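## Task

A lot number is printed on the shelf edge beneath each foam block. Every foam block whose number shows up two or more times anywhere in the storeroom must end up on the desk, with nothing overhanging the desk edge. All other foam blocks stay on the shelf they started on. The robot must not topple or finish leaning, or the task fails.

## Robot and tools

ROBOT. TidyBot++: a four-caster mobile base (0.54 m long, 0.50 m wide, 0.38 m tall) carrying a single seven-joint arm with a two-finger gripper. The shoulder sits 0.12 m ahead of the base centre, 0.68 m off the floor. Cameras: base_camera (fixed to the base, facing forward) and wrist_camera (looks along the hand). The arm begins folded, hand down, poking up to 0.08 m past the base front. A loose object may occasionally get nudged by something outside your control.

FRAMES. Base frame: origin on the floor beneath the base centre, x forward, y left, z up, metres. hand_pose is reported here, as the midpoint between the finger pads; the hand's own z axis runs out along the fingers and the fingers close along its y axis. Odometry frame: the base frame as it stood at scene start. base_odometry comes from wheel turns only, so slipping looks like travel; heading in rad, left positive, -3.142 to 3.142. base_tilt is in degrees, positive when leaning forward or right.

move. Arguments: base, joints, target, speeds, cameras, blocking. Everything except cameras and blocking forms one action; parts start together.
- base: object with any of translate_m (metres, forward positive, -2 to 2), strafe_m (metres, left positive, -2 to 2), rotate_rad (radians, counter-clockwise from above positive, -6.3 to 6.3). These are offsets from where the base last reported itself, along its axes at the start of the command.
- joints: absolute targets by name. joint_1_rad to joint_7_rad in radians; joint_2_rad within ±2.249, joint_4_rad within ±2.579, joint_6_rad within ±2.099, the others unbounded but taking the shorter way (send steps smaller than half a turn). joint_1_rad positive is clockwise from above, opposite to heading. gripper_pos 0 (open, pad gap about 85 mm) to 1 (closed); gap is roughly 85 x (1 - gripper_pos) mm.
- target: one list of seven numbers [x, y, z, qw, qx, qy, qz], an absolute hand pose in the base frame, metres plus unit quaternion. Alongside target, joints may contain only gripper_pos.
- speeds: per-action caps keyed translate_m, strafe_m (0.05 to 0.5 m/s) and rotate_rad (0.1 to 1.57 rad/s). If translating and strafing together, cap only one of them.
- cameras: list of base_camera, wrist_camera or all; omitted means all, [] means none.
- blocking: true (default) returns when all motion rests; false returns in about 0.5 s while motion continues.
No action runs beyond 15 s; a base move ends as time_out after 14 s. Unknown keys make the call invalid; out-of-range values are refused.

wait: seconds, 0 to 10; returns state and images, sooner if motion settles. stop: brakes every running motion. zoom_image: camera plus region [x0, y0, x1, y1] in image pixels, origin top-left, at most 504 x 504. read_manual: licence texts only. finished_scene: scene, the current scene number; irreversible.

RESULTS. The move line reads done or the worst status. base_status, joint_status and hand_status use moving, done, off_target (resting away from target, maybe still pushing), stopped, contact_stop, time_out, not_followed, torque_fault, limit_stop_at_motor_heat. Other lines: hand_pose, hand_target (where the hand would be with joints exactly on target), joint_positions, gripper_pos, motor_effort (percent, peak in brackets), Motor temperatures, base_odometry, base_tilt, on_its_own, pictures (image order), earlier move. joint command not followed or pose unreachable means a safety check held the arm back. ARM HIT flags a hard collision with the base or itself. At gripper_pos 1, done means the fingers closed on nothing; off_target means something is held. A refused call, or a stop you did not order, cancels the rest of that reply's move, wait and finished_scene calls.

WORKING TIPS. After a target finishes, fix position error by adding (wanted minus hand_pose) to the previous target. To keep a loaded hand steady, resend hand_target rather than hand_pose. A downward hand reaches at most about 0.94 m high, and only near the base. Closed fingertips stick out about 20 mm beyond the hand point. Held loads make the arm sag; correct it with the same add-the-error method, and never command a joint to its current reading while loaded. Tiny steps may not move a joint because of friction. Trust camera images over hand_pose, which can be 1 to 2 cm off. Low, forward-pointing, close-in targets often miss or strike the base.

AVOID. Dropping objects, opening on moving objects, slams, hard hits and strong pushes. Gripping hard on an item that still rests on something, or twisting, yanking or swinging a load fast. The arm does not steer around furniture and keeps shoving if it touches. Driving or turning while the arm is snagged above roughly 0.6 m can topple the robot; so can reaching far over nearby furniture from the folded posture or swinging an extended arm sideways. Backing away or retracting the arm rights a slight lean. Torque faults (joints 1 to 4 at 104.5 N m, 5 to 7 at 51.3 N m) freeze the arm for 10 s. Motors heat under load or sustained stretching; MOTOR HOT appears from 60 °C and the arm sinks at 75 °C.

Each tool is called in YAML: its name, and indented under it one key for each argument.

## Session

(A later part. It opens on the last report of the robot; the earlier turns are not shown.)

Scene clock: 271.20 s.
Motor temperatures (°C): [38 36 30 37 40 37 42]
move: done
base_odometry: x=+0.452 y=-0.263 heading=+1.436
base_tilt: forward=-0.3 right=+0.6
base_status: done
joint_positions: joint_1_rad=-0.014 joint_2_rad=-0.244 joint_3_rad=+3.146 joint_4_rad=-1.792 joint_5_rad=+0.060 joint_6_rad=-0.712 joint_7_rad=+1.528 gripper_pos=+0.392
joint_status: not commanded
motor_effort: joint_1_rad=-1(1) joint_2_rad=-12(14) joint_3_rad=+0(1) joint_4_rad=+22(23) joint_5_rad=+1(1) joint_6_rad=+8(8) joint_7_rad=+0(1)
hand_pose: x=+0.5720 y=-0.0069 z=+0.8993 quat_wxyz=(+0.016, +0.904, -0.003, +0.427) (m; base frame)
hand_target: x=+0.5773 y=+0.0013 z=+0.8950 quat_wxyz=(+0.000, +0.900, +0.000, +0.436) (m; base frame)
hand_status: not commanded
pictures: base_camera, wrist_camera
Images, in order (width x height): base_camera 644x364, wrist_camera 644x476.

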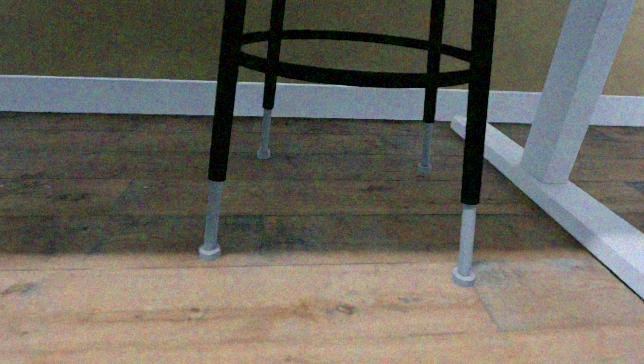

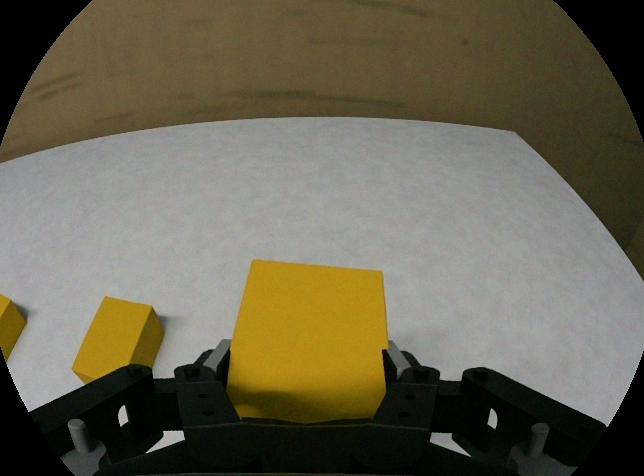

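move:
  joints: {"joint_2_rad":-0.178,"joint_4_rad":-2.16,"joint_6_rad":-0.25}
  cameras: []

move:
  joints: {"joint_2_rad":-0.165,"joint_4_rad":-2.2,"joint_6_rad":-0.2}
  cameras: []

move:
  joints: {"joint_2_rad":-0.15,"joint_4_rad":-2.225,"joint_6_rad":-0.16}

Scene clock: 273.17 s.
Motor temperatures (°C): [38 36 30 37 40 37 42]
move: done
base_odometry: x=+0.452 y=-0.263 heading=+1.436
base_tilt: forward=-0.3 right=+0.6
base_status: not commanded
joint_positions: joint_1_rad=-0.014 joint_2_rad=-0.196 joint_3_rad=+3.146 joint_4_rad=-2.132 joint_5_rad=+0.060 joint_6_rad=-0.308 joint_7_rad=+1.528 gripper_pos=+0.392
joint_status: all done
motor_effort: joint_1_rad=+0(1) joint_2_rad=-13(14) joint_3_rad=+1(1) joint_4_rad=+20(22) joint_5_rad=+1(1) joint_6_rad=+7(9) joint_7_rad=+0(1)
hand_pose: x=+0.5742 y=-0.0002 z=+0.7884 quat_wxyz=(+0.009, +0.901, +0.007, +0.434) (m; base frame)
hand_target: x=+0.5784 y=+0.0013 z=+0.7791 quat_wxyz=(+0.000, +0.898, +0.000, +0.439) (m; base frame)
hand_status: not commanded
pictures: none
No camera images: "cameras" was empty.

Scene clock: 274.13 s.
Motor temperatures (°C): [38 36 30 37 40 37 42]
move: done
base_odometry: x=+0.452 y=-0.263 heading=+1.436
base_tilt: forward=-0.3 right=+0.6
base_status: not commanded
joint_positions: joint_1_rad=-0.014 joint_2_rad=-0.185 joint_3_rad=+3.146 joint_4_rad=-2.175 joint_5_rad=+0.060 joint_6_rad=-0.252 joint_7_rad=+1.528 gripper_pos=+0.392
joint_status: all done
motor_effort: joint_1_rad=-1(1) joint_2_rad=-12(13) joint_3_rad=+1(1) joint_4_rad=+20(21) joint_5_rad=+1(1) joint_6_rad=+7(8) joint_7_rad=+0(1)
hand_pose: x=+0.5728 y=+0.0008 z=+0.7740 quat_wxyz=(+0.008, +0.900, +0.008, +0.435) (m; base frame)
hand_target: x=+0.5761 y=+0.0013 z=+0.7642 quat_wxyz=(+0.000, +0.899, +0.000, +0.438) (m; base frame)
hand_status: not commanded
pictures: none
No camera images: "cameras" was empty.

Scene clock: 274.80 s.
Motor temperatures (°C): [38 36 30 37 40 37 42]
move: done
base_odometry: x=+0.452 y=-0.263 heading=+1.436
base_tilt: forward=-0.3 right=+0.6
base_status: not commanded
joint_positions: joint_1_rad=-0.014 joint_2_rad=-0.170 joint_3_rad=+3.146 joint_4_rad=-2.199 joint_5_rad=+0.060 joint_6_rad=-0.210 joint_7_rad=+1.528 gripper_pos=+0.392
joint_status: all done
motor_effort: joint_1_rad=+0(1) joint_2_rad=-13(14) joint_3_rad=+0(1) joint_4_rad=+20(21) joint_5_rad=+1(1) joint_6_rad=+8(8) joint_7_rad=+0(1)
hand_pose: x=+0.5743 y=+0.0016 z=+0.7647 quat_wxyz=(+0.007, +0.900, +0.009, +0.436) (m; base frame)
hand_target: x=+0.5765 y=+0.0013 z=+0.7541 quat_wxyz=(+0.000, +0.899, +0.000, +0.438) (m; base frame)
hand_status: not commanded
pictures: base_camera, wrist_camera
Images, in order (width x height): base_camera 644x364, wrist_camera 644x476.

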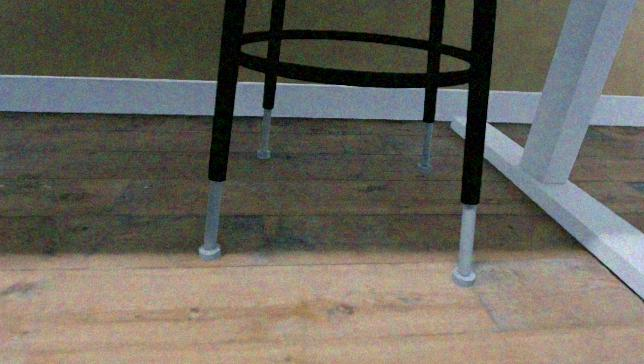

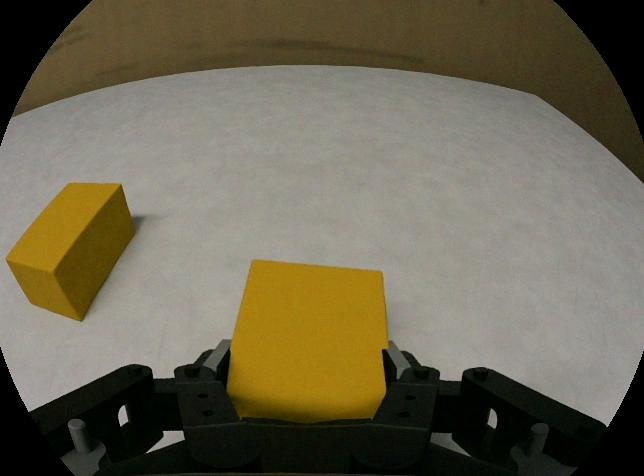

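move:
  base: {"translate_m": 0.05}
  speeds: {"translate_m": 0.1}
  cameras: []

move:
  joints: {"joint_2_rad":-0.14,"joint_4_rad":-2.245,"joint_6_rad":-0.13}
  cameras: []

move:
  joints: {"joint_2_rad":-0.128,"joint_4_rad":-2.268,"joint_6_rad":-0.095}
  cameras: []

move:
  joints: {"joint_2_rad":-0.116,"joint_4_rad":-2.291,"joint_6_rad":-0.06}
  cameras: ["wrist_camera"]

Scene clock: 276.20 s.
Motor temperatures (°C): [38 36 30 37 40 37 42]
move: done
base_odometry: x=+0.459 y=-0.213 heading=+1.435
base_tilt: forward=-0.3 right=+0.6
base_status: done
joint_positions: joint_1_rad=-0.013 joint_2_rad=-0.165 joint_3_rad=+3.146 joint_4_rad=-2.200 joint_5_rad=+0.060 joint_6_rad=-0.209 joint_7_rad=+1.528 gripper_pos=+0.392
joint_status: not commanded
motor_effort: joint_1_rad=+0(1) joint_2_rad=-13(15) joint_3_rad=+0(1) joint_4_rad=+20(21) joint_5_rad=+1(1) joint_6_rad=+6(8) joint_7_rad=+0(1)
hand_pose: x=+0.5746 y=+0.0016 z=+0.7624 quat_wxyz=(+0.007, +0.901, +0.009, +0.434) (m; base frame)
hand_target: x=+0.5765 y=+0.0013 z=+0.7541 quat_wxyz=(+0.000, +0.899, +0.000, +0.438) (m; base frame)
hand_status: not commanded
pictures: none
No camera images: "cameras" was empty.

Scene clock: 276.97 s.
Motor temperatures (°C): [38 36 30 37 40 37 42]
move: done
base_odometry: x=+0.459 y=-0.213 heading=+1.435
base_tilt: forward=-0.3 right=+0.6
base_status: not commanded
joint_positions: joint_1_rad=-0.013 joint_2_rad=-0.165 joint_3_rad=+3.146 joint_4_rad=-2.214 joint_5_rad=+0.060 joint_6_rad=-0.179 joint_7_rad=+1.529 gripper_pos=+0.392
joint_status: all done
motor_effort: joint_1_rad=-1(2) joint_2_rad=-9(13) joint_3_rad=+0(1) joint_4_rad=+18(20) joint_5_rad=+0(1) joint_6_rad=+7(8) joint_7_rad=-1(1)
hand_pose: x=+0.5755 y=+0.0017 z=+0.7619 quat_wxyz=(+0.006, +0.897, +0.009, +0.441) (m; base frame)
hand_target: x=+0.5760 y=+0.0013 z=+0.7465 quat_wxyz=(+0.000, +0.899, +0.000, +0.438) (m; base frame)
hand_status: not commanded
pictures: none
No camera images: "cameras" was empty.

Scene clock: 277.77 s.
Motor temperatures (°C): [38 36 30 37 40 37 42]
move: done
base_odometry: x=+0.459 y=-0.213 heading=+1.435
base_tilt: forward=-0.3 right=+0.6
base_status: not commanded
joint_positions: joint_1_rad=-0.012 joint_2_rad=-0.166 joint_3_rad=+3.146 joint_4_rad=-2.232 joint_5_rad=+0.060 joint_6_rad=-0.144 joint_7_rad=+1.530 gripper_pos=+0.392
joint_status: all done
motor_effort: joint_1_rad=-1(2) joint_2_rad=-6(10) joint_3_rad=+0(1) joint_4_rad=+17(20) joint_5_rad=+0(1) joint_6_rad=+8(8) joint_7_rad=+0(1)
hand_pose: x=+0.5759 y=+0.0020 z=+0.7617 quat_wxyz=(+0.006, +0.893, +0.009, +0.449) (m; base frame)
hand_target: x=+0.5752 y=+0.0013 z=+0.7378 quat_wxyz=(+0.000, +0.899, +0.000, +0.438) (m; base frame)
hand_status: not commanded
pictures: none
No camera images: "cameras" was empty.

Scene clock: 278.37 s.
Motor temperatures (°C): [38 36 30 37 40 37 42]
move: off_target
base_odometry: x=+0.459 y=-0.213 heading=+1.435
base_tilt: forward=-0.4 right=+0.6
base_status: not commanded
joint_positions: joint_1_rad=-0.011 joint_2_rad=-0.169 joint_3_rad=+3.146 joint_4_rad=-2.250 joint_5_rad=+0.060 joint_6_rad=-0.110 joint_7_rad=+1.530 gripper_pos=+0.392
joint_status: joint_2_rad off_target (ended at -0.169, target -0.116); joint_4_rad off_target (ended at -2.250, target -2.291); the others done
motor_effort: joint_1_rad=-1(2) joint_2_rad=-4(5) joint_3_rad=-1(1) joint_4_rad=+18(18) joint_5_rad=+0(0) joint_6_rad=+8(8) joint_7_rad=-1(1)
hand_pose: x=+0.5758 y=+0.0022 z=+0.7617 quat_wxyz=(+0.006, +0.889, +0.010, +0.457) (m; base frame)
hand_target: x=+0.5741 y=+0.0013 z=+0.7293 quat_wxyz=(+0.000, +0.899, +0.000, +0.438) (m; base frame)
hand_status: not commanded
pictures: wrist_camera
Images, in order (width x height): wrist_camera 644x476.

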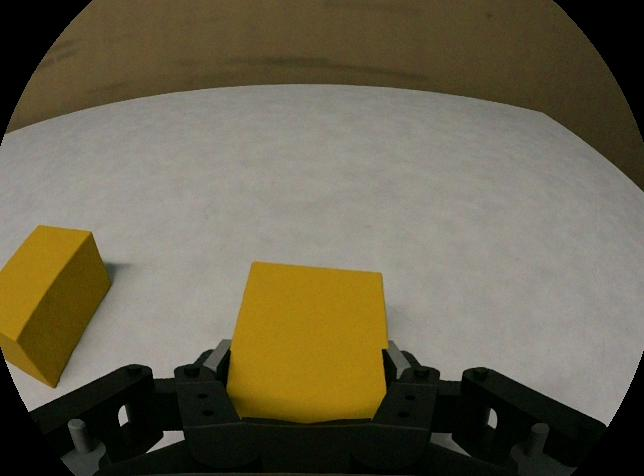

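Contact as predicted (.762). Ease, release, retreat upward.

move:
  joints: {"joint_2_rad":-0.145,"joint_4_rad":-2.24,"joint_6_rad":-0.12}
  cameras: []

move:
  joints: {"gripper_pos":0}
  cameras: []

move:
  joints: {"joint_2_rad":-0.241,"joint_4_rad":-1.82,"joint_6_rad":-0.66}
  cameras: ["wrist_camera"]

move:
  base: {"translate_m": -0.4}

Scene clock: 280.07 s.
Motor temperatures (°C): [38 36 30 37 40 37 42]
move: done
base_odometry: x=+0.459 y=-0.213 heading=+1.435
base_tilt: forward=-0.3 right=+0.6
base_status: not commanded
joint_positions: joint_1_rad=-0.011 joint_2_rad=-0.163 joint_3_rad=+3.146 joint_4_rad=-2.241 joint_5_rad=+0.060 joint_6_rad=-0.114 joint_7_rad=+1.530 gripper_pos=+0.392
joint_status: all done
motor_effort: joint_1_rad=-1(2) joint_2_rad=-10(12) joint_3_rad=+0(1) joint_4_rad=+19(20) joint_5_rad=+1(1) joint_6_rad=+7(9) joint_7_rad=-1(1)
hand_pose: x=+0.5787 y=+0.0021 z=+0.7631 quat_wxyz=(+0.006, +0.889, +0.010, +0.457) (m; base frame)
hand_target: x=+0.5793 y=+0.0013 z=+0.7539 quat_wxyz=(+0.000, +0.895, +0.000, +0.447) (m; base frame)
hand_status: not commanded
pictures: none
No camera images: "cameras" was empty.

Scene clock: 280.93 s.
Motor temperatures (°C): [38 36 30 37 40 37 42]
move: done
base_odometry: x=+0.459 y=-0.213 heading=+1.435
base_tilt: forward=-0.3 right=+0.6
base_status: not commanded
joint_positions: joint_1_rad=-0.011 joint_2_rad=-0.160 joint_3_rad=+3.146 joint_4_rad=-2.241 joint_5_rad=+0.060 joint_6_rad=-0.114 joint_7_rad=+1.530 gripper_pos=+0.000
joint_status: all done
motor_effort: joint_1_rad=+0(1) joint_2_rad=-13(14) joint_3_rad=+0(1) joint_4_rad=+20(20) joint_5_rad=+1(1) joint_6_rad=+7(8) joint_7_rad=+0(1)
hand_pose: x=+0.5789 y=+0.0021 z=+0.7619 quat_wxyz=(+0.006, +0.890, +0.010, +0.456) (m; base frame)
hand_target: x=+0.5793 y=+0.0013 z=+0.7539 quat_wxyz=(+0.000, +0.895, +0.000, +0.447) (m; base frame)
hand_status: not commanded
pictures: none
No camera images: "cameras" was empty.

Scene clock: 282.87 s.
Motor temperatures (°C): [38 36 30 37 40 37 42]
move: done
base_odometry: x=+0.459 y=-0.213 heading=+1.435
base_tilt: forward=-0.3 right=+0.6
base_status: not commanded
joint_positions: joint_1_rad=-0.011 joint_2_rad=-0.233 joint_3_rad=+3.146 joint_4_rad=-1.833 joint_5_rad=+0.060 joint_6_rad=-0.609 joint_7_rad=+1.530 gripper_pos=+0.000
joint_status: all done
motor_effort: joint_1_rad=-1(1) joint_2_rad=-13(16) joint_3_rad=+1(1) joint_4_rad=+22(22) joint_5_rad=+1(1) joint_6_rad=+7(8) joint_7_rad=+0(1)
hand_pose: x=+0.5862 y=-0.0065 z=+0.8968 quat_wxyz=(+0.015, +0.893, -0.001, +0.450) (m; base frame)
hand_target: x=+0.5773 y=+0.0013 z=+0.8950 quat_wxyz=(+0.000, +0.900, +0.000, +0.436) (m; base frame)
hand_status: not commanded
pictures: wrist_camera
Images, in order (width x height): wrist_camera 644x476.

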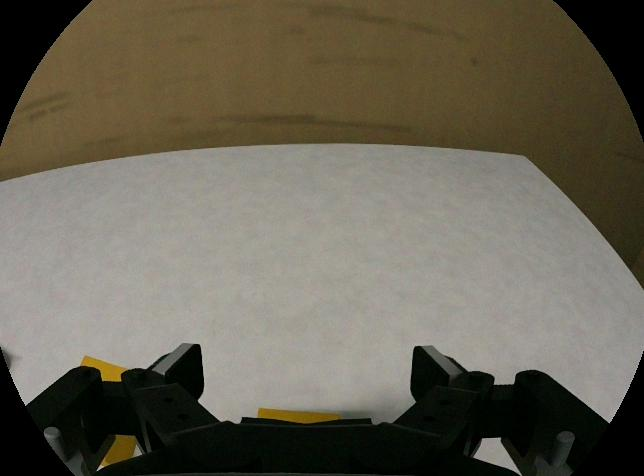

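Scene clock: 285.20 s.
Motor temperatures (°C): [38 36 30 37 40 37 42]
move: done
base_odometry: x=+0.404 y=-0.610 heading=+1.434
base_tilt: forward=-0.3 right=+0.6
base_status: done
joint_positions: joint_1_rad=-0.010 joint_2_rad=-0.248 joint_3_rad=+3.146 joint_4_rad=-1.832 joint_5_rad=+0.060 joint_6_rad=-0.616 joint_7_rad=+1.530 gripper_pos=+0.000
joint_status: not commanded
motor_effort: joint_1_rad=+0(2) joint_2_rad=-12(16) joint_3_rad=+0(3) joint_4_rad=+22(23) joint_5_rad=+1(1) joint_6_rad=+7(8) joint_7_rad=+0(1)
hand_pose: x=+0.5820 y=-0.0068 z=+0.9026 quat_wxyz=(+0.015, +0.891, -0.002, +0.454) (m; base frame)
hand_target: x=+0.5773 y=+0.0013 z=+0.8950 quat_wxyz=(+0.000, +0.900, +0.000, +0.436) (m; base frame)
hand_status: not commanded
pictures: base_camera, wrist_camera
Images, in order (width x height): base_camera 644x364, wrist_camera 644x476.

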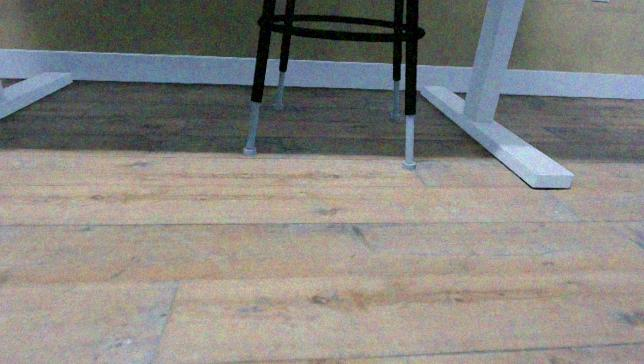

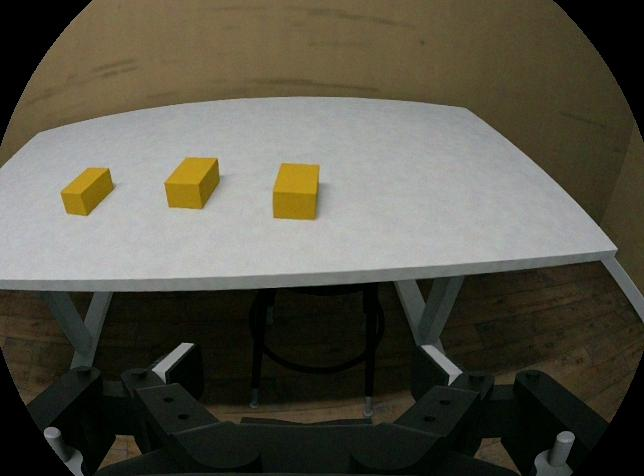

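finished_scene:
  scene: 2

The scene is finished: the task was done.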